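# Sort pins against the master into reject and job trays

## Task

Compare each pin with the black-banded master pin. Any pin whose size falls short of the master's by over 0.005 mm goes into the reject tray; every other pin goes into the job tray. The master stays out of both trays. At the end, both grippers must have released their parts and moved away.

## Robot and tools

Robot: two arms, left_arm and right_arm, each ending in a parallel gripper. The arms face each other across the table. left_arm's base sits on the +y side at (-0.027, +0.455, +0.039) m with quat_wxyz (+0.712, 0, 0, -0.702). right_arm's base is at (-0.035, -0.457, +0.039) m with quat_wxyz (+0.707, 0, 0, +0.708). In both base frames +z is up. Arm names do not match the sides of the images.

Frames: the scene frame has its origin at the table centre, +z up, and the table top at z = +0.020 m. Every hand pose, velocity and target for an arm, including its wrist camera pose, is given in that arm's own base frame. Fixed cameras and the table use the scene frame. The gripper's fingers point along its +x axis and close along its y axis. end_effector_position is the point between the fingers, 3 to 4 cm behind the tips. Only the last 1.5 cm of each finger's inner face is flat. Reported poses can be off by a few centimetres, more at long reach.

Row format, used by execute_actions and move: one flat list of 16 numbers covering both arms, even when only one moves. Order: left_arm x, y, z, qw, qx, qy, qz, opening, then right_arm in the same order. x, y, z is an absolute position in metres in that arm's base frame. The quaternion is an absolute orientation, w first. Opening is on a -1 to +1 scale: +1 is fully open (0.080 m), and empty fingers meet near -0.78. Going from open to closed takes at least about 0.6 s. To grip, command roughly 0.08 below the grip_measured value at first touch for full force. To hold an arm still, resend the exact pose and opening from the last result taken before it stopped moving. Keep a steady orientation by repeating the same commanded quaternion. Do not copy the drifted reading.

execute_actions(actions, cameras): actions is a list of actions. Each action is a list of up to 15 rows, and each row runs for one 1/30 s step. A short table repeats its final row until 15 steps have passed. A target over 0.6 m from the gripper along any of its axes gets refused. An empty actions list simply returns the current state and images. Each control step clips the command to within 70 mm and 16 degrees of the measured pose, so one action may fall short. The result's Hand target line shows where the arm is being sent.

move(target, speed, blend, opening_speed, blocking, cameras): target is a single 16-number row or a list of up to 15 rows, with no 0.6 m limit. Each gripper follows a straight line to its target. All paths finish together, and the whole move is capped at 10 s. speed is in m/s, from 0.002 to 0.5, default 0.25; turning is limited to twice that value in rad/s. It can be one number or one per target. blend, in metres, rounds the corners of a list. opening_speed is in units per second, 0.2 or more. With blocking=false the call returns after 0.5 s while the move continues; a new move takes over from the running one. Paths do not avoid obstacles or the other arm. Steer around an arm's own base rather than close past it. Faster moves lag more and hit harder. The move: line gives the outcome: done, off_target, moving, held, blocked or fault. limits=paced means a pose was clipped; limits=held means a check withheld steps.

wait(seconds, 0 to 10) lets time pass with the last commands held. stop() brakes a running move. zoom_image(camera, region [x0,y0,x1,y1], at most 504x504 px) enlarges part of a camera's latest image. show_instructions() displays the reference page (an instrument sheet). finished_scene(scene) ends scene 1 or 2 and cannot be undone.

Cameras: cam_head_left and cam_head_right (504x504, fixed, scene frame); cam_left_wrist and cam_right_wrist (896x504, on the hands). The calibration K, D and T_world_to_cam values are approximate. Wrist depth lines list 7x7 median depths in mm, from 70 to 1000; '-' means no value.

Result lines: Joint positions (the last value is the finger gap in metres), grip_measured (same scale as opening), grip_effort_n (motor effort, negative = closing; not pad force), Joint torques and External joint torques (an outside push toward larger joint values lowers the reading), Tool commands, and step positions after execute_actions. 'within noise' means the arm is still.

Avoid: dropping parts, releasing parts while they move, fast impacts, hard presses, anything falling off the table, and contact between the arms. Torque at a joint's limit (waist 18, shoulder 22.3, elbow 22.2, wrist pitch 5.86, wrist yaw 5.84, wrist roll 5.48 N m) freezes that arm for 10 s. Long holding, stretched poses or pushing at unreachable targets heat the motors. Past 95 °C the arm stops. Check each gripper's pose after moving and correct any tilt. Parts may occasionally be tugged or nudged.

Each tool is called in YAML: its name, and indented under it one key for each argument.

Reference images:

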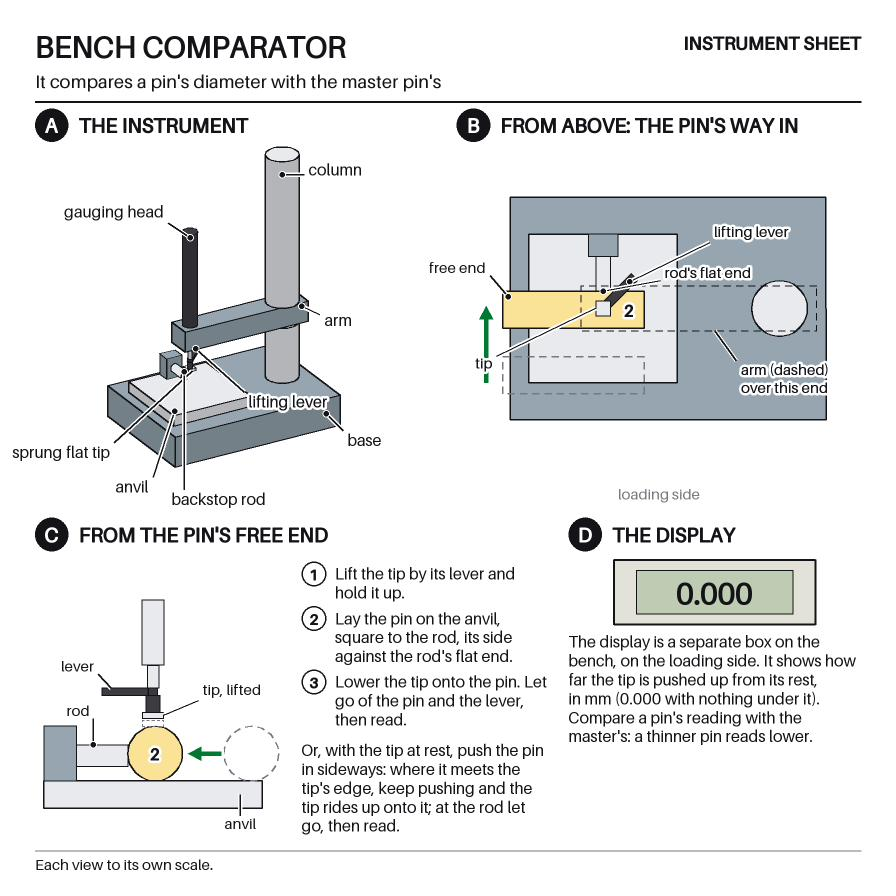

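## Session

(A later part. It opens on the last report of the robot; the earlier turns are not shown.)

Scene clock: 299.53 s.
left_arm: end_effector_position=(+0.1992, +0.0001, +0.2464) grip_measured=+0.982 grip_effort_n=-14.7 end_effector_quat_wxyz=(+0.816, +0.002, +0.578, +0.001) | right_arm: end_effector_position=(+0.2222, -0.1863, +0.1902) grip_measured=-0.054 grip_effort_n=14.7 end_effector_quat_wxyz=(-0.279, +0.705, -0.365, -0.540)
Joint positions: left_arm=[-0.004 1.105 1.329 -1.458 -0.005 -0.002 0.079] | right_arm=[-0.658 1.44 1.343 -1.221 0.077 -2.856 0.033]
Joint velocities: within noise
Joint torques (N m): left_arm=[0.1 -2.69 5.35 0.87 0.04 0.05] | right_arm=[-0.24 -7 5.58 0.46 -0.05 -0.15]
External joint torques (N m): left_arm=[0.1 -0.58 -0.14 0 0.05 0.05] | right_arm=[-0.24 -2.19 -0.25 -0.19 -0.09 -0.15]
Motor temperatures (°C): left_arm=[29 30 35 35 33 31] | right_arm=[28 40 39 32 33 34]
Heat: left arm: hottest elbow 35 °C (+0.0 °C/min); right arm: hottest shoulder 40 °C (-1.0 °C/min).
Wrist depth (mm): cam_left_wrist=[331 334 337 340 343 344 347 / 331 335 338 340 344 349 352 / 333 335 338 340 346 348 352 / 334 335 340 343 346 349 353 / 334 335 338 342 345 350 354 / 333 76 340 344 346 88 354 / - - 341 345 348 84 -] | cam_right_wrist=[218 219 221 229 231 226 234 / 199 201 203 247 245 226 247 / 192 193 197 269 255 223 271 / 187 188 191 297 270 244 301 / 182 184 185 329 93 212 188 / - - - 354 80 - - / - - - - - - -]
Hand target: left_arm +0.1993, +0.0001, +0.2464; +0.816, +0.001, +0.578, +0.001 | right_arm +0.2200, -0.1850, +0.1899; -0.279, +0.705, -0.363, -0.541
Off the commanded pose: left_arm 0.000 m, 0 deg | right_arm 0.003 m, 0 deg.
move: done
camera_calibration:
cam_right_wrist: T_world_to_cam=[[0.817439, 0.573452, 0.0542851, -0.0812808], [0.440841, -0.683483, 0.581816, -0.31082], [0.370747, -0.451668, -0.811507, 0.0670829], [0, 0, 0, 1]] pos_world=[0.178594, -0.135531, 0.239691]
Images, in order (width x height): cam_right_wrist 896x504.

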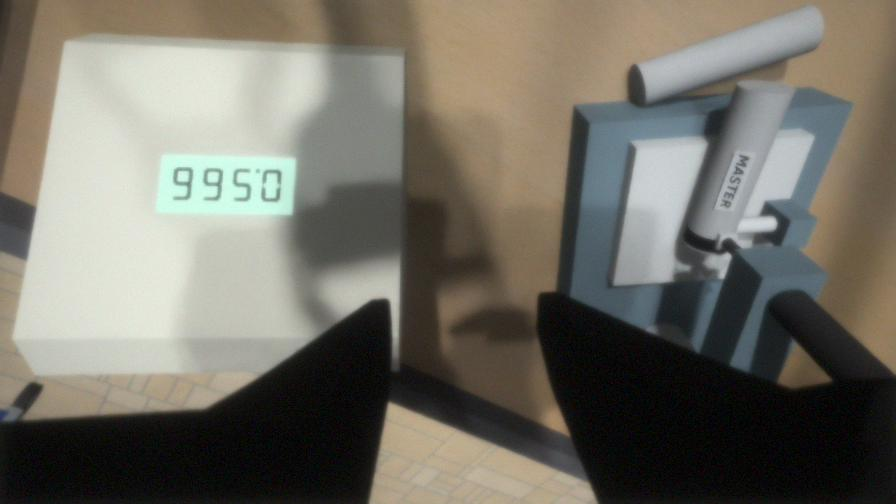

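move:
  target:
    - [0.1993, 0.0001, 0.2463, 0.816, 0.001, 0.578, 0.001, 0.98, 0.3462, -0.1285, 0.15, 0.2788, -0.7053, 0.3633, 0.5412, -0.05]
    - [0.1993, 0.0001, 0.2463, 0.816, 0.001, 0.578, 0.001, 0.98, 0.3462, -0.1285, 0.070, 0.2788, -0.7053, 0.3633, 0.5412, -0.05]
    - [0.1993, 0.0001, 0.2463, 0.816, 0.001, 0.578, 0.001, 0.98, 0.3462, -0.1285, 0.070, 0.2788, -0.7053, 0.3633, 0.5412, -0.52]
    - [0.1993, 0.0001, 0.2463, 0.816, 0.001, 0.578, 0.001, 0.98, 0.3210, -0.1465, 0.0715, 0.2788, -0.7053, 0.3633, 0.5412, -0.52]
    - [0.1993, 0.0001, 0.2463, 0.816, 0.001, 0.578, 0.001, 0.98, 0.3190, -0.1465, 0.13, 0.2788, -0.7053, 0.3633, 0.5412, -0.52]
  speed: [0.2, 0.08, 0.05, 0.04, 0.08]
  blend: [0.01,0,0,0.003,0]
  opening_speed: 1.0
  cameras: ["cam_right_wrist"]

Scene clock: 317.53 s.
left_arm: end_effector_position=(+0.1992, +0.0001, +0.2464) grip_measured=+0.982 grip_effort_n=-14.7 end_effector_quat_wxyz=(+0.816, +0.002, +0.578, +0.001) | right_arm: end_effector_position=(+0.3163, -0.1445, +0.1199) grip_measured=-0.397 grip_effort_n=-83.5 end_effector_quat_wxyz=(-0.278, +0.696, -0.364, -0.553)
Joint positions: left_arm=[-0.004 1.105 1.329 -1.458 -0.005 -0.002 0.079] | right_arm=[-0.367 1.708 1.34 -1.013 0.143 -2.572 0.017]
Joint velocities: within noise
Joint torques (N m): left_arm=[0.12 -2.68 5.34 0.87 0.04 0.05] | right_arm=[-0.22 -10.15 7.91 0.4 0.09 -0.14]
External joint torques (N m): left_arm=[0.11 -0.49 -0.21 -0.01 0.05 0.05] | right_arm=[-0.26 -3.35 2.16 -0.13 0.03 -0.14]
Motor temperatures (°C): left_arm=[29 30 35 35 33 31] | right_arm=[28 40 38 32 33 34]
Heat: left arm: hottest elbow 35 °C (+0.0 °C/min); right arm: hottest shoulder 40 °C (+1.0 °C/min).
Wrist depth (mm): cam_left_wrist=[331 335 337 341 344 345 348 / 332 334 338 340 345 348 353 / 333 335 340 339 345 348 352 / 332 336 340 343 346 347 354 / 333 337 341 344 346 350 353 / 333 76 341 343 346 88 353 / - - 342 344 348 84 -] | cam_right_wrist=[159 161 162 162 150 159 163 / 159 174 174 170 170 173 176 / 159 186 189 78 153 156 192 / 153 203 207 84 161 180 210 / 161 228 220 92 104 222 231 / 162 247 - 105 86 - - / - - - 240 - - -]
Hand target: left_arm +0.1993, +0.0001, +0.2464; +0.816, +0.001, +0.578, +0.001 | right_arm +0.3188, -0.1465, +0.1299; -0.279, +0.705, -0.363, -0.541
Off the commanded pose: left_arm 0.000 m, 0 deg | right_arm 0.011 m, 2 deg.
move: off_target (right_arm)
camera_calibration:
cam_right_wrist: T_world_to_cam=[[0.818152, 0.573677, 0.0390168, -0.176659], [0.457836, -0.69099, 0.559391, -0.286575], [0.34787, -0.439804, -0.827985, 0.00496474], [0, 0, 0, 1]] pos_world=[0.274011, -0.0944921, 0.171311]
Images, in order (width x height): cam_right_wrist 896x504.

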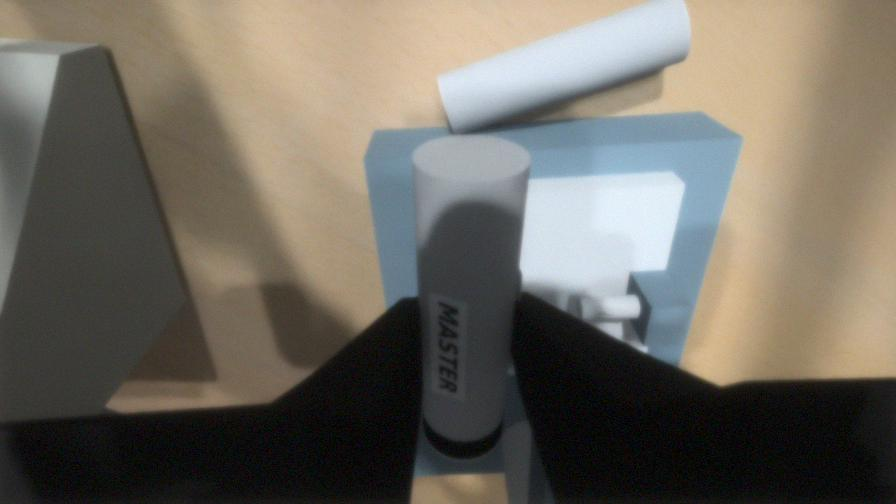

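move:
  target:
    - [0.1993, 0.0001, 0.2463, 0.816, 0.001, 0.578, 0.001, 0.98, 0.28, -0.08, 0.16, 0.2788, -0.7053, 0.3633, 0.5412, -0.52]
    - [0.1993, 0.0001, 0.2463, 0.816, 0.001, 0.578, 0.001, 0.98, 0.300, -0.031, 0.13, 0.6088, -0.0076, 0.7934, 0.0058, -0.52]
    - [0.1993, 0.0001, 0.2463, 0.816, 0.001, 0.578, 0.001, 0.98, 0.300, -0.031, 0.0315, 0.6088, -0.0076, 0.7934, 0.0058, -0.52]
  cameras: ["cam_right_wrist"]
  speed: [0.15,0.15,0.08]
  blend: [0.02,0,0]

Scene clock: 332.33 s.
left_arm: end_effector_position=(+0.1992, +0.0001, +0.2464) grip_measured=+0.982 grip_effort_n=-14.7 end_effector_quat_wxyz=(+0.816, +0.002, +0.578, +0.001) | right_arm: end_effector_position=(+0.3017, -0.0307, +0.0339) grip_measured=-0.397 grip_effort_n=-83.5 end_effector_quat_wxyz=(+0.612, -0.011, +0.790, +0.007)
Joint positions: left_arm=[-0.004 1.105 1.329 -1.458 -0.005 -0.002 0.079] | right_arm=[-0.086 1.983 1.335 -1.173 0.031 -0.108 0.017]
Joint velocities: within noise
Joint torques (N m): left_arm=[0.11 -2.68 5.34 0.88 0.04 0.05] | right_arm=[-0.22 -8.58 4.79 -0.01 -0.07 0.12]
External joint torques (N m): left_arm=[0.12 -0.49 -0.2 0 0.04 0.05] | right_arm=[-0.27 -0.79 0.01 0.07 -0.08 0.12]
Motor temperatures (°C): left_arm=[29 30 35 35 33 31] | right_arm=[28 41 39 31 33 34]
Heat: left arm: hottest elbow 35 °C (+0.0 °C/min); right arm: hottest shoulder 41 °C (+2.0 °C/min).
Wrist depth (mm): cam_left_wrist=[331 334 337 341 344 345 347 / 331 334 339 340 345 349 352 / 333 335 337 340 346 346 352 / 333 335 339 342 345 349 355 / 333 334 340 343 346 349 353 / 334 76 341 343 346 88 353 / - - 341 344 348 84 -] | cam_right_wrist=[- 79 81 82 82 82 84 / - 86 87 88 91 78 72 / 96 95 96 79 98 103 81 / 104 105 107 85 111 113 110 / 117 117 117 92 104 130 132 / 129 131 - 105 86 - - / - - - 168 - - -]
Hand target: left_arm +0.1993, +0.0001, +0.2464; +0.816, +0.001, +0.578, +0.001 | right_arm +0.3000, -0.0310, +0.0315; +0.609, -0.008, +0.793, +0.006
Off the commanded pose: left_arm 0.000 m, 0 deg | right_arm 0.003 m, 1 deg.
move: done
camera_calibration:
cam_right_wrist: T_world_to_cam=[[0.0196852, -0.998124, 0.0579785, -0.0346616], [-0.819768, 0.0170841, 0.572441, 0.253572], [-0.572358, -0.0587975, -0.817893, 0.277819], [0, 0, 0, 1]] pos_world=[0.367565, -0.0225935, 0.0840808]
Images, in order (width x height): cam_right_wrist 896x504.

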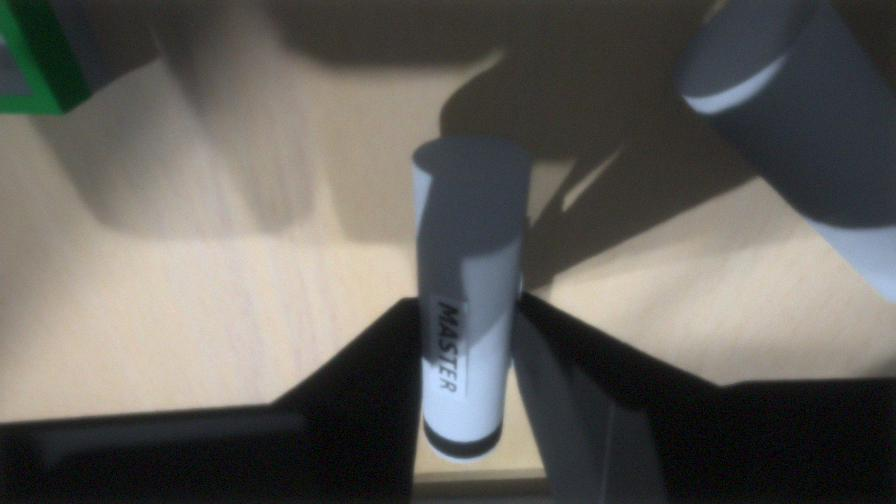

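move:
  target:
    - [0.1993, 0.0001, 0.2463, 0.816, 0.001, 0.578, 0.001, 0.98, 0.300, -0.031, 0.0285, 0.6088, -0.0076, 0.7934, 0.0058, -0.52]
    - [0.1993, 0.0001, 0.2463, 0.816, 0.001, 0.578, 0.001, 0.98, 0.300, -0.031, 0.0285, 0.6088, -0.0076, 0.7934, 0.0058, -0.05]
    - [0.1993, 0.0001, 0.2463, 0.816, 0.001, 0.578, 0.001, 0.98, 0.300, -0.031, 0.12, 0.6088, -0.0076, 0.7934, 0.0058, -0.05]
    - [0.1993, 0.0001, 0.2463, 0.816, 0.001, 0.578, 0.001, 0.98, 0.188, -0.0365, 0.11, 0.4379, -0.5512, 0.5707, 0.4229, -0.05]
  cameras: ["cam_right_wrist"]
  speed: [0.05,0.05,0.12,0.2]
  blend: [0,0,0.02,0]
  opening_speed: 0.7

Scene clock: 346.50 s.
left_arm: end_effector_position=(+0.1992, +0.0001, +0.2464) grip_measured=+0.982 grip_effort_n=-14.7 end_effector_quat_wxyz=(+0.816, +0.002, +0.578, +0.001) | right_arm: end_effector_position=(+0.1896, -0.0364, +0.1104) grip_measured=-0.054 grip_effort_n=13.7 end_effector_quat_wxyz=(-0.439, +0.549, -0.572, -0.423)
Joint positions: left_arm=[-0.004 1.105 1.329 -1.458 -0.005 -0.002 0.079] | right_arm=[0.011 1.272 0.904 -1.218 0.259 -1.518 0.033]
Joint velocities: within noise
Joint torques (N m): left_arm=[0.11 -2.69 5.35 0.87 0.04 0.05] | right_arm=[0.16 -5.12 5.18 0.41 0.21 -0.14]
External joint torques (N m): left_arm=[0.12 -0.52 -0.18 0 0.04 0.05] | right_arm=[0.18 -1.85 -0.29 0.17 0.09 -0.14]
Motor temperatures (°C): left_arm=[29 30 35 35 33 31] | right_arm=[28 41 38 31 33 34]
Heat: left arm: hottest elbow 35 °C (+0.0 °C/min); right arm: hottest shoulder 41 °C (+1.0 °C/min).
Wrist depth (mm): cam_left_wrist=[331 335 337 340 343 344 349 / 331 335 337 340 345 348 352 / 331 335 338 339 345 348 352 / 333 337 339 342 346 348 353 / 333 336 340 343 346 350 354 / 332 76 340 343 346 88 353 / - - 341 345 348 84 -] | cam_right_wrist=[157 157 157 155 158 159 160 / 170 171 171 165 172 155 156 / 182 186 187 181 189 190 188 / 189 206 208 209 210 210 197 / 203 227 222 234 93 217 199 / 224 - - 259 80 - - / - - - 248 - - -]
Hand target: left_arm +0.1993, +0.0001, +0.2464; +0.816, +0.001, +0.578, +0.001 | right_arm +0.1881, -0.0365, +0.1100; -0.438, +0.551, -0.571, -0.423
Off the commanded pose: left_arm 0.000 m, 0 deg | right_arm 0.002 m, 0 deg.
move: done
camera_calibration:
cam_right_wrist: T_world_to_cam=[[0.997493, -0.0462443, 0.0535661, -0.192772], [-0.0687406, -0.812991, 0.578204, -0.0552852], [0.0168102, -0.580436, -0.814132, 0.144812], [0, 0, 0, 1]] pos_world=[0.186054, 0.0301933, 0.160189]
Images, in order (width x height): cam_right_wrist 896x504.

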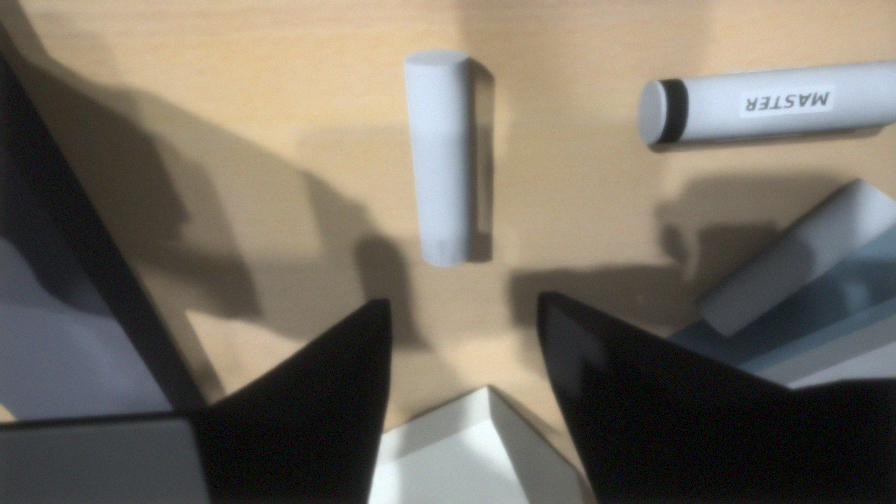

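move:
  target:
    - [0.1993, 0.0001, 0.2463, 0.816, 0.001, 0.578, 0.001, 0.98, 0.1850, -0.0350, 0.043, 0.4324, -0.5585, 0.5635, 0.4286, -0.05]
  cameras: ["cam_right_wrist"]
  speed: 0.1

Scene clock: 354.67 s.
left_arm: end_effector_position=(+0.1992, +0.0001, +0.2464) grip_measured=+0.982 grip_effort_n=-14.7 end_effector_quat_wxyz=(+0.816, +0.002, +0.578, +0.001) | right_arm: end_effector_position=(+0.1871, -0.0350, +0.0458) grip_measured=-0.054 grip_effort_n=14.2 end_effector_quat_wxyz=(-0.438, +0.559, -0.562, -0.424)
Joint positions: left_arm=[-0.004 1.105 1.329 -1.458 -0.005 -0.002 0.079] | right_arm=[0.019 1.319 0.67 -0.918 0.259 -1.536 0.033]
Joint velocities: within noise
Joint torques (N m): left_arm=[0.11 -2.69 5.34 0.87 0.04 0.05] | right_arm=[0.2 -3.24 4.88 0.44 0.21 -0.14]
External joint torques (N m): left_arm=[0.11 -0.49 -0.19 0 0.05 0.05] | right_arm=[0.2 0.07 -0.27 0.17 0.1 -0.14]
Motor temperatures (°C): left_arm=[29 30 35 35 33 31] | right_arm=[28 40 38 31 33 34]
Heat: left arm: hottest elbow 35 °C (+0.0 °C/min); right arm: hottest shoulder 40 °C (+1.0 °C/min).
Wrist depth (mm): cam_left_wrist=[331 334 338 341 343 345 348 / 332 335 337 340 344 348 352 / 331 334 339 340 345 347 352 / 333 334 339 343 346 349 353 / 334 335 340 343 347 350 354 / 334 76 340 344 346 88 353 / - - 342 345 347 84 -] | cam_right_wrist=[96 97 97 98 99 100 101 / 103 105 106 106 108 109 110 / 117 115 116 102 118 119 108 / 126 127 128 124 131 132 108 / 141 142 137 125 93 146 150 / 158 - - 165 80 - - / - - - 192 - - -]
Hand target: left_arm +0.1993, +0.0001, +0.2464; +0.816, +0.001, +0.578, +0.001 | right_arm +0.1849, -0.0350, +0.0431; -0.432, +0.558, -0.563, -0.429
Off the commanded pose: left_arm 0.000 m, 0 deg | right_arm 0.004 m, 1 deg.
move: done
camera_calibration:
cam_right_wrist: T_world_to_cam=[[0.997471, -0.0209954, 0.0679037, -0.186596], [-0.0564325, -0.814759, 0.577047, -0.0192622], [0.0432098, -0.57942, -0.813883, 0.088135], [0, 0, 0, 1]] pos_world=[0.181229, 0.0314555, 0.0955173]
Images, in order (width x height): cam_right_wrist 896x504.

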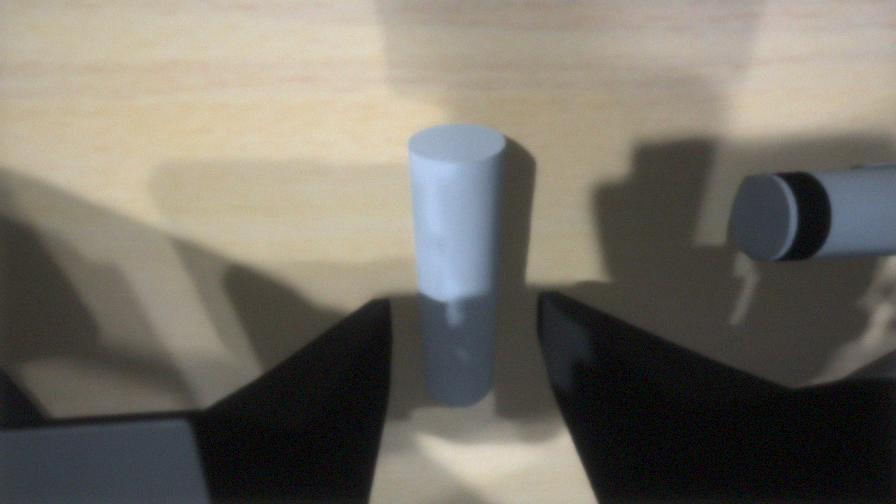

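move:
  target:
    - [0.1993, 0.0001, 0.2463, 0.816, 0.001, 0.578, 0.001, 0.98, 0.1848, -0.0350, 0.0275, 0.4324, -0.5585, 0.5635, 0.4286, -0.05]
    - [0.1993, 0.0001, 0.2463, 0.816, 0.001, 0.578, 0.001, 0.98, 0.1848, -0.0350, 0.0275, 0.4324, -0.5585, 0.5635, 0.4286, -0.52]
    - [0.1993, 0.0001, 0.2463, 0.816, 0.001, 0.578, 0.001, 0.98, 0.1848, -0.0350, 0.13, 0.4324, -0.5585, 0.5635, 0.4286, -0.52]
    - [0.1993, 0.0001, 0.2463, 0.816, 0.001, 0.578, 0.001, 0.98, 0.27, -0.10, 0.17, 0.2788, -0.7053, 0.3633, 0.5412, -0.52]
    - [0.1993, 0.0001, 0.2463, 0.816, 0.001, 0.578, 0.001, 0.98, 0.3220, -0.1440, 0.10, 0.2788, -0.7053, 0.3633, 0.5412, -0.52]
  cameras: ["cam_right_wrist"]
  speed: [0.06,0.05,0.08,0.2,0.12]
  blend: [0,0,0.02,0.02,0]
  opening_speed: 0.8

Scene clock: 367.27 s.
left_arm: end_effector_position=(+0.1992, +0.0001, +0.2464) grip_measured=+0.982 grip_effort_n=-14.7 end_effector_quat_wxyz=(+0.816, +0.002, +0.578, +0.001) | right_arm: end_effector_position=(+0.3195, -0.1423, +0.0985) grip_measured=-0.402 grip_effort_n=-83.5 end_effector_quat_wxyz=(-0.279, +0.703, -0.364, -0.544)
Joint positions: left_arm=[-0.004 1.105 1.329 -1.458 -0.005 -0.002 0.079] | right_arm=[-0.356 1.713 1.256 -0.903 0.146 -2.561 0.017]
Joint velocities: within noise
Joint torques (N m): left_arm=[0.12 -2.69 5.35 0.87 0.04 0.05] | right_arm=[-0.19 -7.77 7.1 0.72 0.03 -0.15]
External joint torques (N m): left_arm=[0.12 -0.49 -0.19 0 0.04 0.05] | right_arm=[-0.2 -0.91 1.38 0.17 -0.03 -0.15]
Motor temperatures (°C): left_arm=[29 30 35 35 33 31] | right_arm=[28 38 38 31 33 34]
Heat: left arm: hottest elbow 35 °C (+0.0 °C/min); right arm: hottest shoulder 38 °C (-2.0 °C/min).
Wrist depth (mm): cam_left_wrist=[330 334 338 341 345 345 349 / 332 334 338 340 344 348 351 / 332 335 339 339 345 348 351 / 333 335 339 342 345 348 353 / 334 336 340 343 346 350 353 / 332 76 341 343 346 88 353 / - - 342 345 347 84 -] | cam_right_wrist=[140 141 141 141 138 139 144 / 151 151 152 135 135 153 156 / 159 165 163 86 137 138 170 / 158 181 178 87 136 143 187 / 159 199 193 97 104 162 207 / 168 218 - 109 - - - / - - - 215 - - -]
Hand target: left_arm +0.1993, +0.0001, +0.2464; +0.816, +0.001, +0.578, +0.001 | right_arm +0.3220, -0.1439, +0.1000; -0.279, +0.705, -0.363, -0.541
Off the commanded pose: left_arm 0.000 m, 0 deg | right_arm 0.003 m, 0 deg.
move: done
camera_calibration:
cam_right_wrist: T_world_to_cam=[[0.817435, 0.573792, 0.0506215, -0.180603], [0.445897, -0.685962, 0.575007, -0.271538], [0.364659, -0.447459, -0.816581, -0.0204555], [0, 0, 0, 1]] pos_world=[0.276168, -0.0917889, 0.148575]
Images, in order (width x height): cam_right_wrist 896x504.

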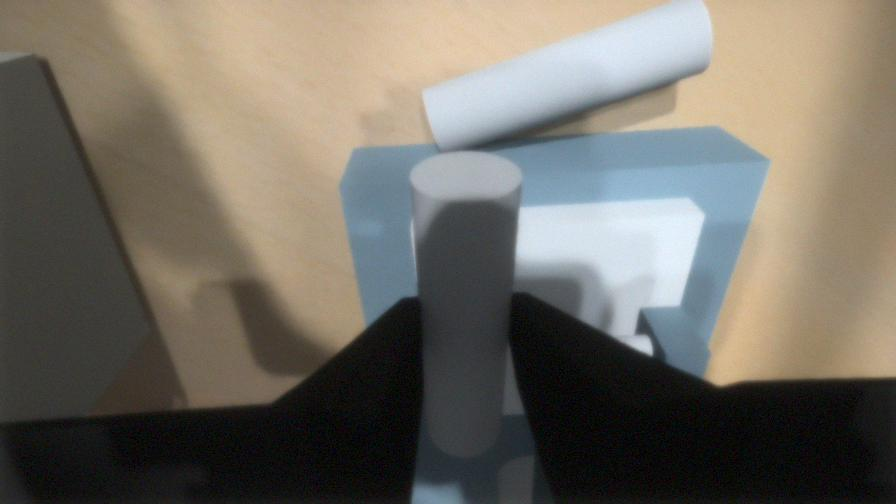

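move:
  target:
    - [0.1993, 0.0001, 0.2463, 0.816, 0.001, 0.578, 0.001, 0.98, 0.3222, -0.1435, 0.0710, 0.2788, -0.7053, 0.3633, 0.5412, -0.52]
    - [0.1993, 0.0001, 0.2463, 0.816, 0.001, 0.578, 0.001, 0.98, 0.3395, -0.1335, 0.0705, 0.2788, -0.7053, 0.3633, 0.5412, -0.52]
    - [0.1993, 0.0001, 0.2463, 0.816, 0.001, 0.578, 0.001, 0.98, 0.3555, -0.1250, 0.0705, 0.2788, -0.7053, 0.3633, 0.5412, -0.52]
  cameras: ["cam_right_wrist"]
  speed: 0.03

zoom_image:
  camera: "cam_right_wrist"
  region: [350, 204, 690, 504]

Scene clock: 374.70 s.
left_arm: end_effector_position=(+0.1992, +0.0001, +0.2464) grip_measured=+0.982 grip_effort_n=-14.7 end_effector_quat_wxyz=(+0.816, +0.002, +0.578, +0.001) | right_arm: end_effector_position=(+0.3475, -0.1319, +0.0770) grip_measured=-0.402 grip_effort_n=-83.5 end_effector_quat_wxyz=(-0.277, +0.704, -0.375, -0.536)
Joint positions: left_arm=[-0.004 1.105 1.329 -1.458 -0.005 -0.002 0.079] | right_arm=[-0.29 1.815 1.287 -0.833 0.181 -2.483 0.017]
Joint velocities: within noise
Joint torques (N m): left_arm=[0.11 -2.69 5.35 0.88 0.04 0.05] | right_arm=[1.38 -5.75 7.18 1.32 -0.56 0.06]
External joint torques (N m): left_arm=[0.11 -0.49 -0.19 0 0.05 0.05] | right_arm=[1.3 1.76 1.5 0.74 -0.63 0.06]
Motor temperatures (°C): left_arm=[29 30 35 35 33 31] | right_arm=[28 38 38 31 33 34]
Heat: left arm: hottest elbow 35 °C (+0.0 °C/min); right arm: hottest shoulder 38 °C (-2.0 °C/min).
Wrist depth (mm): cam_left_wrist=[330 334 337 340 344 345 348 / 332 334 338 341 344 347 352 / 332 335 339 340 344 348 351 / 333 335 339 343 347 348 353 / 333 335 340 343 346 350 354 / 333 76 340 344 346 88 353 / - - 340 345 347 84 -] | cam_right_wrist=[123 121 120 107 104 123 123 / 132 132 117 113 130 131 134 / 144 141 116 86 114 117 146 / 158 156 116 88 112 155 162 / 176 177 121 97 94 176 180 / 194 195 - 109 - - - / - - - 120 80 - -]
Hand target: left_arm +0.1993, +0.0001, +0.2464; +0.816, +0.001, +0.578, +0.001 | right_arm +0.3551, -0.1249, +0.0706; -0.279, +0.705, -0.363, -0.541
Off the commanded pose: left_arm 0.000 m, 0 deg | right_arm 0.012 m, 1 deg.
move: off_target (right_arm)
camera_calibration:
cam_right_wrist: T_world_to_cam=[[0.826622, 0.561047, 0.043853, -0.212738], [0.430917, -0.681159, 0.59189, -0.260034], [0.361949, -0.470372, -0.804825, -0.0465842], [0, 0, 0, 1]] pos_world=[0.304768, -0.0796808, 0.125749]
Images, in order (width x height): cam_right_wrist 896x504.

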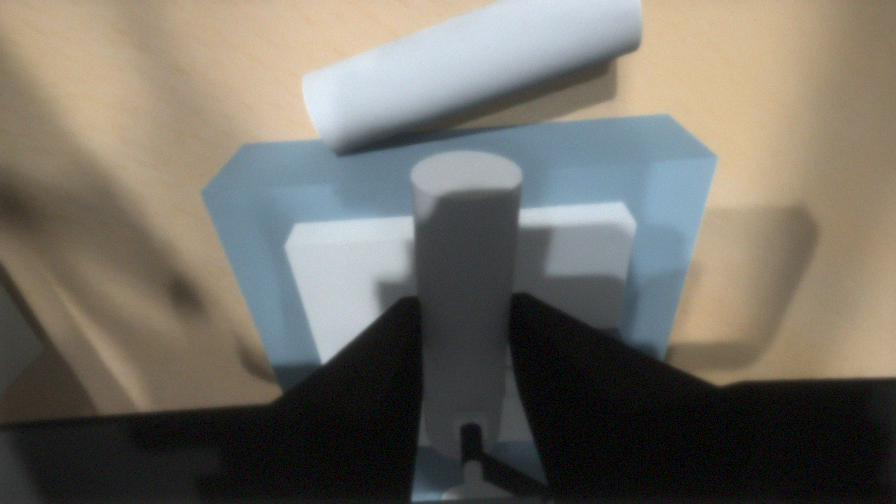

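Scaled by 1.482 from the camera's 896x504 image, which has a finer 1280x720 frame.

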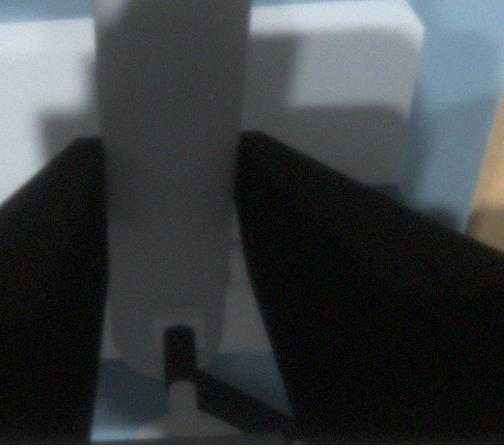

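move:
  target:
    - [0.1993, 0.0001, 0.2463, 0.816, 0.001, 0.578, 0.001, 0.98, 0.3495, -0.1300, 0.0750, 0.2788, -0.7053, 0.3633, 0.5412, -0.52]
    - [0.1993, 0.0001, 0.2463, 0.816, 0.001, 0.578, 0.001, 0.98, 0.3495, -0.1300, 0.0750, 0.2788, -0.7053, 0.3633, 0.5412, -0.05]
    - [0.1993, 0.0001, 0.2463, 0.816, 0.001, 0.578, 0.001, 0.98, 0.3470, -0.1285, 0.15, 0.2788, -0.7053, 0.3633, 0.5412, -0.05]
    - [0.1993, 0.0001, 0.2463, 0.816, 0.001, 0.578, 0.001, 0.98, 0.22, -0.185, 0.17, 0.2788, -0.7053, 0.3633, 0.5412, -0.05]
  speed: [0.03, 0.03, 0.08, 0.25]
  blend: [0,0,0.02,0]
  opening_speed: 0.5
  cameras: ["cam_right_wrist"]

zoom_image:
  camera: "cam_right_wrist"
  region: [120, 150, 320, 250]

zoom_image:
  camera: "cam_right_wrist"
  region: [560, 60, 896, 330]

Scene clock: 385.60 s.
left_arm: end_effector_position=(+0.1992, +0.0001, +0.2464) grip_measured=+0.982 grip_effort_n=-14.7 end_effector_quat_wxyz=(+0.816, +0.002, +0.578, +0.001) | right_arm: end_effector_position=(+0.2223, -0.1863, +0.1699) grip_measured=-0.054 grip_effort_n=14.2 end_effector_quat_wxyz=(-0.279, +0.705, -0.364, -0.541)
Joint positions: left_arm=[-0.004 1.105 1.329 -1.458 -0.005 -0.002 0.079] | right_arm=[-0.658 1.434 1.256 -1.142 0.077 -2.856 0.033]
Joint velocities: within noise
Joint torques (N m): left_arm=[0.12 -2.69 5.35 0.88 0.04 0.05] | right_arm=[-0.22 -7.17 5.61 0.46 -0.04 -0.13]
External joint torques (N m): left_arm=[0.14 -0.51 -0.16 0.01 0.04 0.05] | right_arm=[-0.23 -2.31 -0.25 -0.16 -0.07 -0.13]
Motor temperatures (°C): left_arm=[29 30 35 35 33 31] | right_arm=[28 39 38 32 33 34]
Heat: left arm: hottest elbow 35 °C (+0.0 °C/min); right arm: hottest shoulder 39 °C (-2.0 °C/min).
Wrist depth (mm): cam_left_wrist=[331 333 337 341 345 344 348 / 331 334 337 340 344 347 351 / 333 334 337 340 345 347 353 / 333 336 339 343 346 348 354 / 333 337 340 343 345 350 354 / 333 76 340 344 346 88 353 / - - 341 345 348 84 -] | cam_right_wrist=[200 203 205 209 212 212 210 / 184 186 189 225 226 209 226 / 178 179 183 247 242 210 219 / 173 175 178 272 264 221 235 / 168 170 171 301 93 249 174 / 166 - - 331 80 - - / - - - - - - -]
Hand target: left_arm +0.1993, +0.0001, +0.2464; +0.816, +0.001, +0.578, +0.001 | right_arm +0.2200, -0.1850, +0.1700; -0.279, +0.705, -0.363, -0.541
Off the commanded pose: left_arm 0.000 m, 0 deg | right_arm 0.003 m, 0 deg.
move: done
camera_calibration:
cam_right_wrist: T_world_to_cam=[[0.817488, 0.573414, 0.0539458, -0.0801754], [0.441368, -0.68389, 0.580938, -0.299152], [0.370011, -0.4511, -0.812158, 0.0509286], [0, 0, 0, 1]] pos_world=[0.178734, -0.135639, 0.219476]
Images, in order (width x height): cam_right_wrist 896x504.

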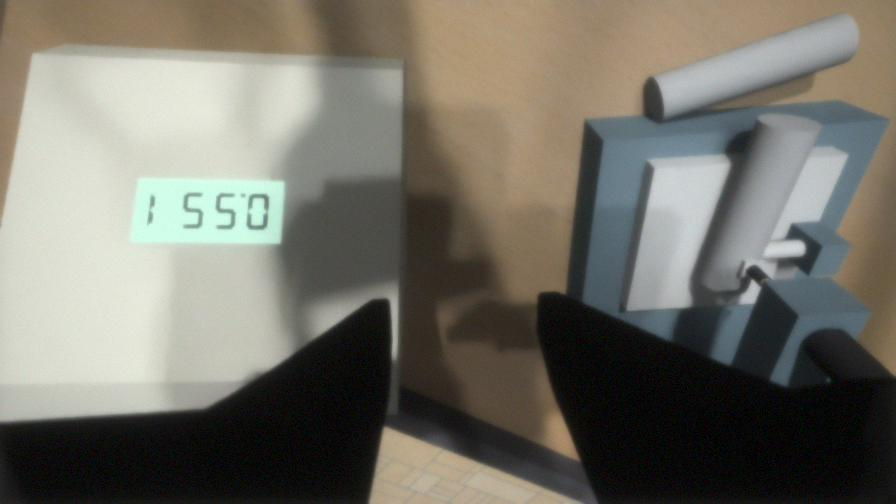

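Scaled by 2.520 from the camera's 896x504 image, which has a finer 1280x720 frame.

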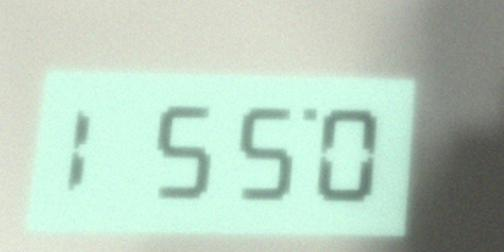

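Scaled by 1.500 from the camera's 896x504 image, which has a finer 1280x720 frame.

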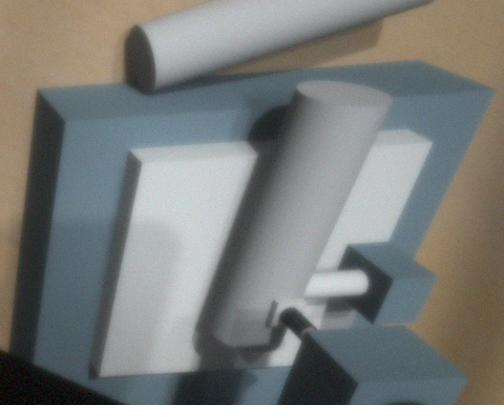

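move:
  target:
    - [0.1993, 0.0001, 0.2463, 0.816, 0.001, 0.578, 0.001, 0.98, 0.3472, -0.1305, 0.15, 0.2788, -0.7053, 0.3633, 0.5412, -0.05]
    - [0.1993, 0.0001, 0.2463, 0.816, 0.001, 0.578, 0.001, 0.98, 0.3472, -0.1305, 0.072, 0.2788, -0.7053, 0.3633, 0.5412, -0.05]
    - [0.1993, 0.0001, 0.2463, 0.816, 0.001, 0.578, 0.001, 0.98, 0.3472, -0.1305, 0.072, 0.2788, -0.7053, 0.3633, 0.5412, -0.52]
    - [0.1993, 0.0001, 0.2463, 0.816, 0.001, 0.578, 0.001, 0.98, 0.3210, -0.1485, 0.0735, 0.2788, -0.7053, 0.3633, 0.5412, -0.52]
    - [0.1993, 0.0001, 0.2463, 0.816, 0.001, 0.578, 0.001, 0.98, 0.3190, -0.1465, 0.14, 0.2788, -0.7053, 0.3633, 0.5412, -0.52]
    - [0.1993, 0.0001, 0.2463, 0.816, 0.001, 0.578, 0.001, 0.98, 0.29, -0.05, 0.17, 0.2788, -0.7053, 0.3633, 0.5412, -0.52]
    - [0.1993, 0.0001, 0.2463, 0.816, 0.001, 0.578, 0.001, 0.98, 0.33, 0.12, 0.16, 0, -0.7934, 0, 0.6088, -0.52]
  speed: [0.2, 0.08, 0.05, 0.04, 0.08, 0.2, 0.2]
  blend: [0.01,0,0,0.003,0.02,0.03,0]
  opening_speed: 1.0
  cameras: ["cam_right_wrist"]

Scene clock: 409.30 s.
left_arm: end_effector_position=(+0.1992, +0.0001, +0.2464) grip_measured=+0.982 grip_effort_n=-14.7 end_effector_quat_wxyz=(+0.816, +0.002, +0.578, +0.001) | right_arm: end_effector_position=(+0.3262, +0.1174, +0.1565) grip_measured=-0.401 grip_effort_n=-83.5 end_effector_quat_wxyz=(+0.001, +0.789, -0.004, -0.614)
Joint positions: left_arm=[-0.004 1.105 1.329 -1.458 -0.005 -0.002 0.079] | right_arm=[0.389 1.665 1.433 -1.11 0.101 -2.759 0.017]
Joint velocities: within noise
Joint torques (N m): left_arm=[0.1 -2.69 5.34 0.87 0.04 0.05] | right_arm=[0.15 -7.39 8.12 0.73 0 -0.13]
External joint torques (N m): left_arm=[0.09 -0.48 -0.18 0.01 0.05 0.05] | right_arm=[0.13 -0.81 2.26 0.13 -0.04 -0.13]
Motor temperatures (°C): left_arm=[29 30 35 35 33 31] | right_arm=[28 40 39 32 33 34]
Heat: left arm: hottest elbow 35 °C (+0.0 °C/min); right arm: hottest shoulder 40 °C (-1.0 °C/min).
Wrist depth (mm): cam_left_wrist=[331 334 336 340 344 344 349 / 331 334 337 340 343 349 352 / 332 335 338 340 345 346 352 / 333 336 340 342 346 349 353 / 334 335 340 343 347 350 353 / 332 76 341 344 348 88 353 / - - 341 345 348 84 -] | cam_right_wrist=[183 193 194 195 196 198 200 / 193 208 210 211 213 214 216 / 225 226 221 86 226 230 230 / 245 247 246 85 251 252 254 / 270 272 261 95 263 279 279 / 295 296 - 107 - - - / - - - 352 - - -]
Hand target: left_arm +0.1993, +0.0001, +0.2464; +0.816, +0.001, +0.578, +0.001 | right_arm +0.3299, +0.1199, +0.1601; +0.000, +0.793, +0.000, -0.609
Off the commanded pose: left_arm 0.000 m, 0 deg | right_arm 0.006 m, 1 deg.
move: done
camera_calibration:
cam_right_wrist: T_world_to_cam=[[0.0124015, 0.998728, 0.0488716, -0.125051], [0.820866, -0.0380779, 0.56985, -0.327318], [0.570986, 0.03305, -0.820294, 0.0174764], [0, 0, 0, 1]] pos_world=[0.260256, 0.111851, 0.206969]
Images, in order (width x height): cam_right_wrist 896x504.

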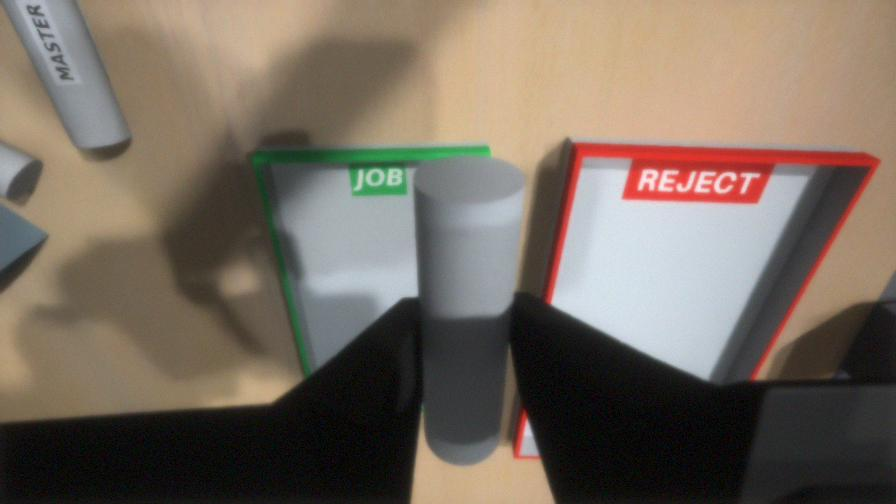

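move:
  target:
    - [0.1993, 0.0001, 0.2463, 0.816, 0.001, 0.578, 0.001, 0.98, 0.410, 0.215, 0.13, 0, -0.7934, 0, 0.6088, -0.52]
    - [0.1993, 0.0001, 0.2463, 0.816, 0.001, 0.578, 0.001, 0.98, 0.410, 0.215, 0.042, 0, -0.7934, 0, 0.6088, -0.52]
  speed: [0.2,0.08]
  cameras: ["cam_right_wrist"]

move:
  target: [0.1993, 0.0001, 0.2463, 0.816, 0.001, 0.578, 0.001, 0.98, 0.410, 0.215, 0.038, 0, -0.7934, 0, 0.6088, -0.52]
  speed: 0.05
  cameras: ["cam_right_wrist"]

Scene clock: 421.67 s.
left_arm: end_effector_position=(+0.1992, +0.0001, +0.2464) grip_measured=+0.982 grip_effort_n=-14.7 end_effector_quat_wxyz=(+0.816, +0.002, +0.578, +0.001) | right_arm: end_effector_position=(+0.4106, +0.2162, +0.0461) grip_measured=-0.401 grip_effort_n=-83.5 end_effector_quat_wxyz=(-0.001, +0.795, +0.004, -0.607)
Joint positions: left_arm=[-0.004 1.105 1.329 -1.458 -0.005 -0.002 0.079] | right_arm=[0.526 2.17 1.672 -0.836 0.127 -2.635 0.017]
Joint velocities: within noise
Joint torques (N m): left_arm=[0.11 -2.69 5.36 0.88 0.04 0.05] | right_arm=[-0.05 -11.03 5.72 0.71 0.18 0.12]
External joint torques (N m): left_arm=[0.1 -0.48 -0.22 -0.01 0.05 0.05] | right_arm=[-0.12 -1.09 0.02 0.11 0.13 0.12]
Motor temperatures (°C): left_arm=[29 30 36 35 33 31] | right_arm=[28 41 39 32 33 34]
Heat: left arm: hottest elbow 36 °C (+1.0 °C/min); right arm: hottest shoulder 41 °C (+2.0 °C/min).
Wrist depth (mm): cam_left_wrist=[330 335 337 340 344 345 348 / 331 333 337 339 344 348 351 / 332 335 338 339 345 349 353 / 334 335 339 343 347 348 353 / 333 336 340 344 346 350 353 / 333 76 341 344 346 88 353 / - - 341 345 347 84 -] | cam_right_wrist=[86 84 85 85 86 86 87 / 93 91 91 92 92 93 95 / 101 98 100 86 100 103 101 / - 111 109 87 113 113 109 / 112 120 116 96 118 125 117 / 129 132 - 107 - - - / - - - 158 - - -]
Hand target: left_arm +0.1993, +0.0001, +0.2464; +0.816, +0.001, +0.578, +0.001 | right_arm +0.4100, +0.2150, +0.0420; +0.000, +0.793, +0.000, -0.609
Off the commanded pose: left_arm 0.000 m, 0 deg | right_arm 0.004 m, 1 deg.
move: done
camera_calibration:
cam_right_wrist: T_world_to_cam=[[0.000760901, 0.998126, 0.0611853, -0.215005], [0.810544, -0.0364505, 0.584543, -0.326735], [0.585677, 0.0491486, -0.809053, -0.134572], [0, 0, 0, 1]] pos_world=[0.343813, 0.209307, 0.0952696]
Images, in order (width x height): cam_right_wrist 896x504.

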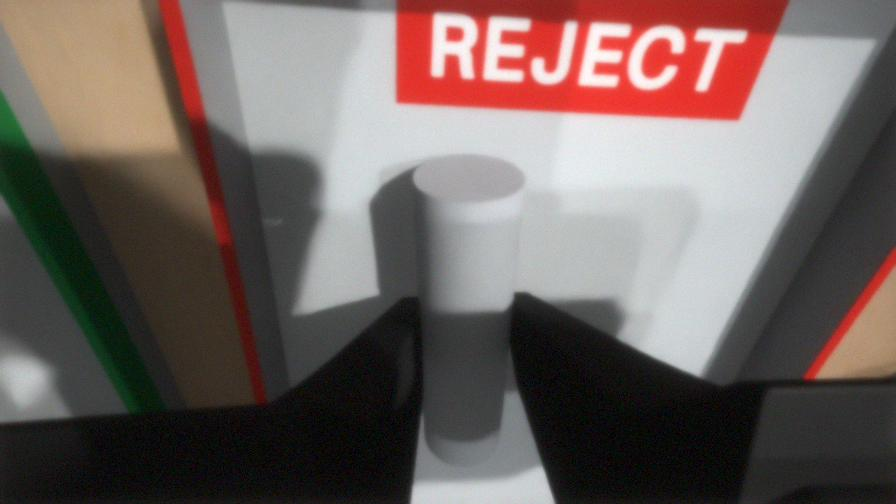

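Scene clock: 422.37 s.
left_arm: end_effector_position=(+0.1992, +0.0001, +0.2464) grip_measured=+0.982 grip_effort_n=-14.7 end_effector_quat_wxyz=(+0.816, +0.002, +0.578, +0.001) | right_arm: end_effector_position=(+0.4112, +0.2164, +0.0447) grip_measured=-0.401 grip_effort_n=-83.5 end_effector_quat_wxyz=(-0.002, +0.796, +0.004, -0.605)
Joint positions: left_arm=[-0.004 1.105 1.329 -1.458 -0.005 -0.002 0.079] | right_arm=[0.526 2.17 1.665 -0.825 0.128 -2.635 0.017]
Joint velocities: within noise
Joint torques (N m): left_arm=[0.11 -2.69 5.35 0.88 0.04 0.05] | right_arm=[-0.04 -10.52 5.39 0.87 0.16 0.11]
External joint torques (N m): left_arm=[0.11 -0.43 -0.23 0 0.05 0.05] | right_arm=[0.11 -0.58 -0.33 0.24 0.09 0.11]
Motor temperatures (°C): left_arm=[29 30 36 35 33 31] | right_arm=[28 42 39 32 33 34]
Heat: left arm: hottest elbow 36 °C (+1.0 °C/min); right arm: hottest shoulder 42 °C (+3.0 °C/min).
Wrist depth (mm): cam_left_wrist=[331 333 336 340 344 346 348 / 331 334 338 340 344 348 353 / 331 334 337 341 345 347 353 / 333 336 339 342 344 348 353 / 334 336 339 343 347 351 354 / 333 76 340 344 346 88 354 / - - 341 345 347 84 -] | cam_right_wrist=[85 83 85 84 85 85 87 / 92 90 90 91 92 93 94 / 100 97 99 86 99 103 101 / - 110 108 87 113 112 108 / 112 120 115 95 118 124 117 / 126 131 - 107 - - - / - - - 157 - - -]
Hand target: left_arm +0.1993, +0.0001, +0.2464; +0.816, +0.001, +0.578, +0.001 | right_arm +0.4099, +0.2150, +0.0379; +0.000, +0.793, +0.000, -0.609
Off the commanded pose: left_arm 0.000 m, 0 deg | right_arm 0.007 m, 1 deg.
move: done
camera_calibration:
cam_right_wrist: T_world_to_cam=[[0.00101827, 0.998005, 0.0631345, -0.215286], [0.807792, -0.0380367, 0.58824, -0.32506], [0.589467, 0.0504005, -0.806218, -0.138009], [0, 0, 0, 1]] pos_world=[0.344152, 0.209447, 0.0935398]
Images, in order (width x height): cam_right_wrist 896x504.

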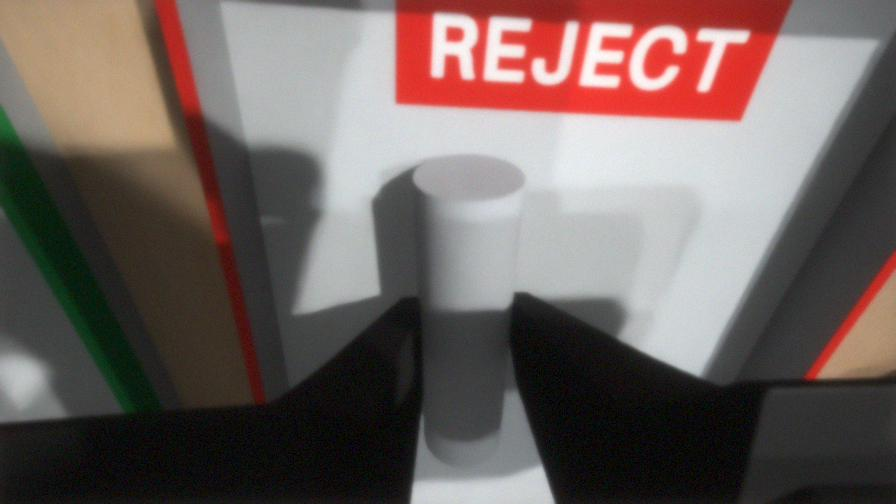

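move:
  target:
    - [0.1993, 0.0001, 0.2463, 0.816, 0.001, 0.578, 0.001, 0.98, 0.410, 0.215, 0.0405, 0, -0.7934, 0, 0.6088, -0.52]
    - [0.1993, 0.0001, 0.2463, 0.816, 0.001, 0.578, 0.001, 0.98, 0.410, 0.215, 0.0405, 0, -0.7934, 0, 0.6088, -0.05]
    - [0.1993, 0.0001, 0.2463, 0.816, 0.001, 0.578, 0.001, 0.98, 0.410, 0.215, 0.14, 0, -0.7934, 0, 0.6088, -0.05]
    - [0.1993, 0.0001, 0.2463, 0.816, 0.001, 0.578, 0.001, 0.98, 0.337, -0.033, 0.125, 0.5961, -0.4233, 0.6663, 0.1469, -0.13]
  speed: [0.05,0.05,0.12,0.2]
  blend: [0,0,0.02,0]
  opening_speed: 0.7
  cameras: ["cam_right_wrist","cam_head_left"]

zoom_image:
  camera: "cam_head_left"
  region: [200, 240, 340, 370]

Scene clock: 454.17 s.
left_arm: end_effector_position=(+0.1992, +0.0001, +0.2464) grip_measured=+0.982 grip_effort_n=-14.7 end_effector_quat_wxyz=(+0.816, +0.002, +0.578, +0.001) | right_arm: end_effector_position=(+0.3396, -0.0322, +0.1229) grip_measured=-0.126 grip_effort_n=-19.8 end_effector_quat_wxyz=(+0.594, -0.425, +0.667, +0.149)
Joint positions: left_arm=[-0.004 1.105 1.329 -1.458 -0.005 -0.002 0.079] | right_arm=[0.08 1.792 1.423 -1.164 0.405 -0.783 0.029]
Joint velocities: within noise
Joint torques (N m): left_arm=[0.11 -2.69 5.35 0.88 0.04 0.05] | right_arm=[-0.18 -10.25 5.31 0.24 0.18 0.14]
External joint torques (N m): left_arm=[0.11 -0.51 -0.17 0.01 0.05 0.05] | right_arm=[-0.17 -3.08 -0.22 -0.13 -0.03 0.13]
Motor temperatures (°C): left_arm=[29 30 36 35 33 31] | right_arm=[28 49 38 32 33 34]
Heat: left arm: hottest elbow 36 °C (+1.0 °C/min); right arm: hottest shoulder 49 °C (+10.1 °C/min).
Wrist depth (mm): cam_left_wrist=[330 333 337 340 343 345 347 / 332 335 338 340 344 348 352 / 332 334 339 340 346 347 352 / 333 335 340 343 347 348 353 / 333 336 339 343 347 352 354 / 333 76 341 343 347 88 352 / - - 341 344 348 84 -] | cam_right_wrist=[137 144 155 168 185 203 228 / 146 155 167 184 204 227 257 / 158 166 167 196 192 222 290 / 171 170 203 213 198 242 343 / 187 203 211 231 101 240 226 / 204 - - 294 84 - - / - - - 296 - - -]
Hand target: left_arm +0.1993, +0.0001, +0.2464; +0.816, +0.001, +0.578, +0.001 | right_arm +0.3370, -0.0330, +0.1249; +0.596, -0.423, +0.666, +0.147
Off the commanded pose: left_arm 0.000 m, 0 deg | right_arm 0.003 m, 0 deg.
move: done
camera_calibration:
cam_right_wrist: T_world_to_cam=[[0.726107, -0.586817, 0.35835, -0.305629], [-0.673156, -0.500499, 0.544391, 0.17071], [-0.140104, -0.636511, -0.758435, 0.199545], [0, 0, 0, 1]] pos_world=[0.364791, 0.0331046, 0.167931]
Images, in order (width x height): cam_head_left 504x504, cam_right_wrist 896x504.

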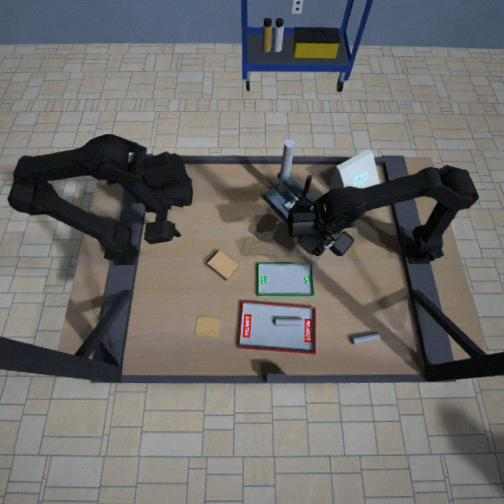

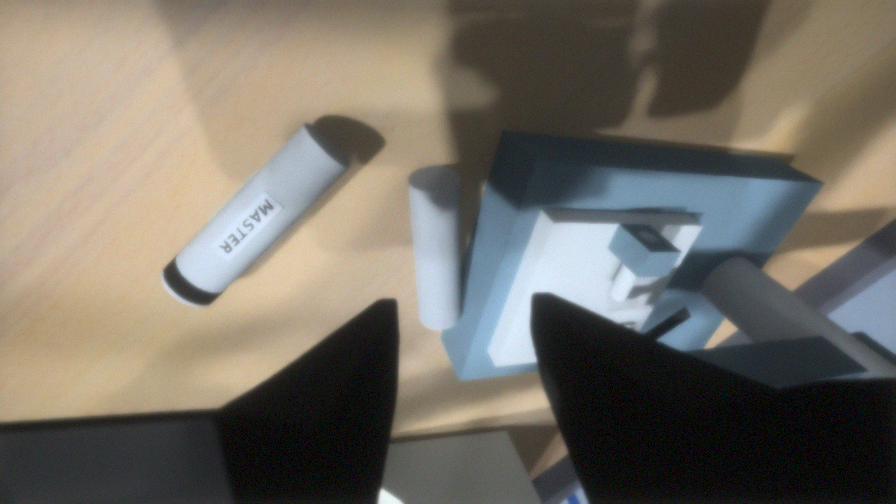

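Scaled by 3.600 from the camera's 504x504 image, which has a finer 720x720 frame.

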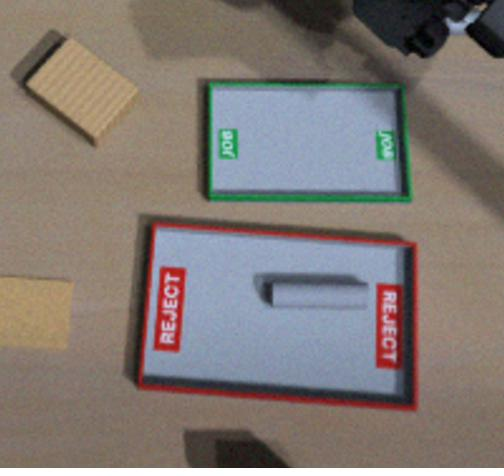

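move:
  target: [0.1993, 0.0001, 0.2463, 0.816, 0.001, 0.578, 0.001, 0.98, 0.3360, -0.0545, 0.068, 0.5961, -0.4233, 0.6663, 0.1469, -0.10]
  speed: 0.1
  cameras: ["cam_right_wrist"]

Scene clock: 460.70 s.
left_arm: end_effector_position=(+0.1992, +0.0001, +0.2464) grip_measured=+0.982 grip_effort_n=-14.7 end_effector_quat_wxyz=(+0.816, +0.002, +0.578, +0.001) | right_arm: end_effector_position=(+0.3380, -0.0539, +0.0729) grip_measured=-0.104 grip_effort_n=14.7 end_effector_quat_wxyz=(+0.601, -0.425, +0.662, +0.143)
Joint positions: left_arm=[-0.004 1.105 1.329 -1.458 -0.005 -0.002 0.079] | right_arm=[0.015 1.805 1.234 -0.916 0.403 -0.847 0.03]
Joint velocities: within noise
Joint torques (N m): left_arm=[0.11 -2.69 5.35 0.88 0.04 0.05] | right_arm=[-0.2 -7.52 5.15 0.56 0.13 -0.12]
External joint torques (N m): left_arm=[0.11 -0.44 -0.19 0.02 0.05 0.05] | right_arm=[-0.2 -0.31 -0.32 0.1 -0.08 -0.13]
Motor temperatures (°C): left_arm=[29 30 36 35 33 31] | right_arm=[28 48 38 32 33 34]
Heat: left arm: hottest elbow 36 °C (+1.0 °C/min); right arm: hottest shoulder 48 °C (+8.0 °C/min).
Wrist depth (mm): cam_left_wrist=[331 334 338 341 343 345 349 / 332 334 338 340 345 349 351 / 332 335 339 340 345 347 352 / 333 336 338 342 346 349 353 / 334 336 340 344 346 349 354 / 332 76 341 344 347 88 353 / - - 342 344 349 84 -] | cam_right_wrist=[98 102 111 120 133 147 165 / 104 109 119 131 145 164 186 / 111 116 125 142 139 152 183 / 121 112 143 146 140 147 189 / 118 125 148 163 102 148 198 / 120 - - 182 84 - - / - - - 240 - - -]
Hand target: left_arm +0.1993, +0.0001, +0.2464; +0.816, +0.001, +0.578, +0.001 | right_arm +0.3359, -0.0545, +0.0680; +0.596, -0.423, +0.666, +0.147
Off the commanded pose: left_arm 0.000 m, 0 deg | right_arm 0.005 m, 1 deg.
move: done
camera_calibration:
cam_right_wrist: T_world_to_cam=[[0.714893, -0.59146, 0.372965, -0.296781], [-0.68721, -0.495814, 0.530953, 0.191959], [-0.129116, -0.63588, -0.760911, 0.144018], [0, 0, 0, 1]] pos_world=[0.362677, 0.0112203, 0.118353]
Images, in order (width x height): cam_right_wrist 896x504.

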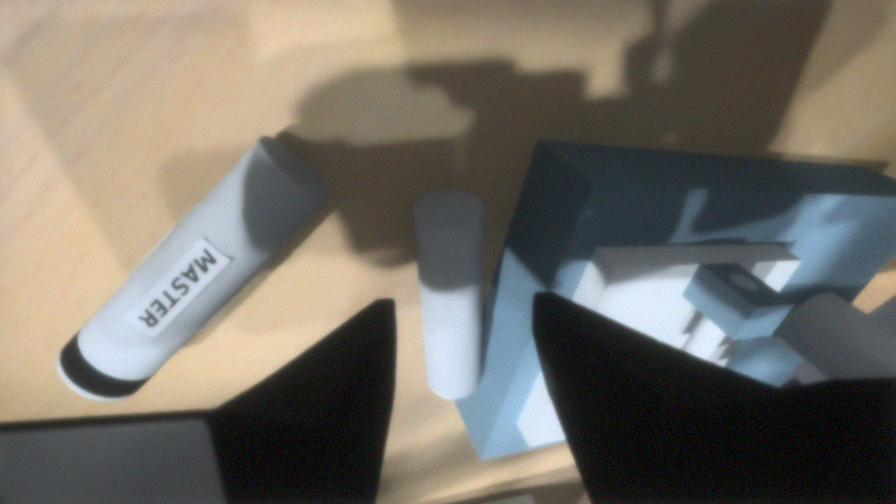

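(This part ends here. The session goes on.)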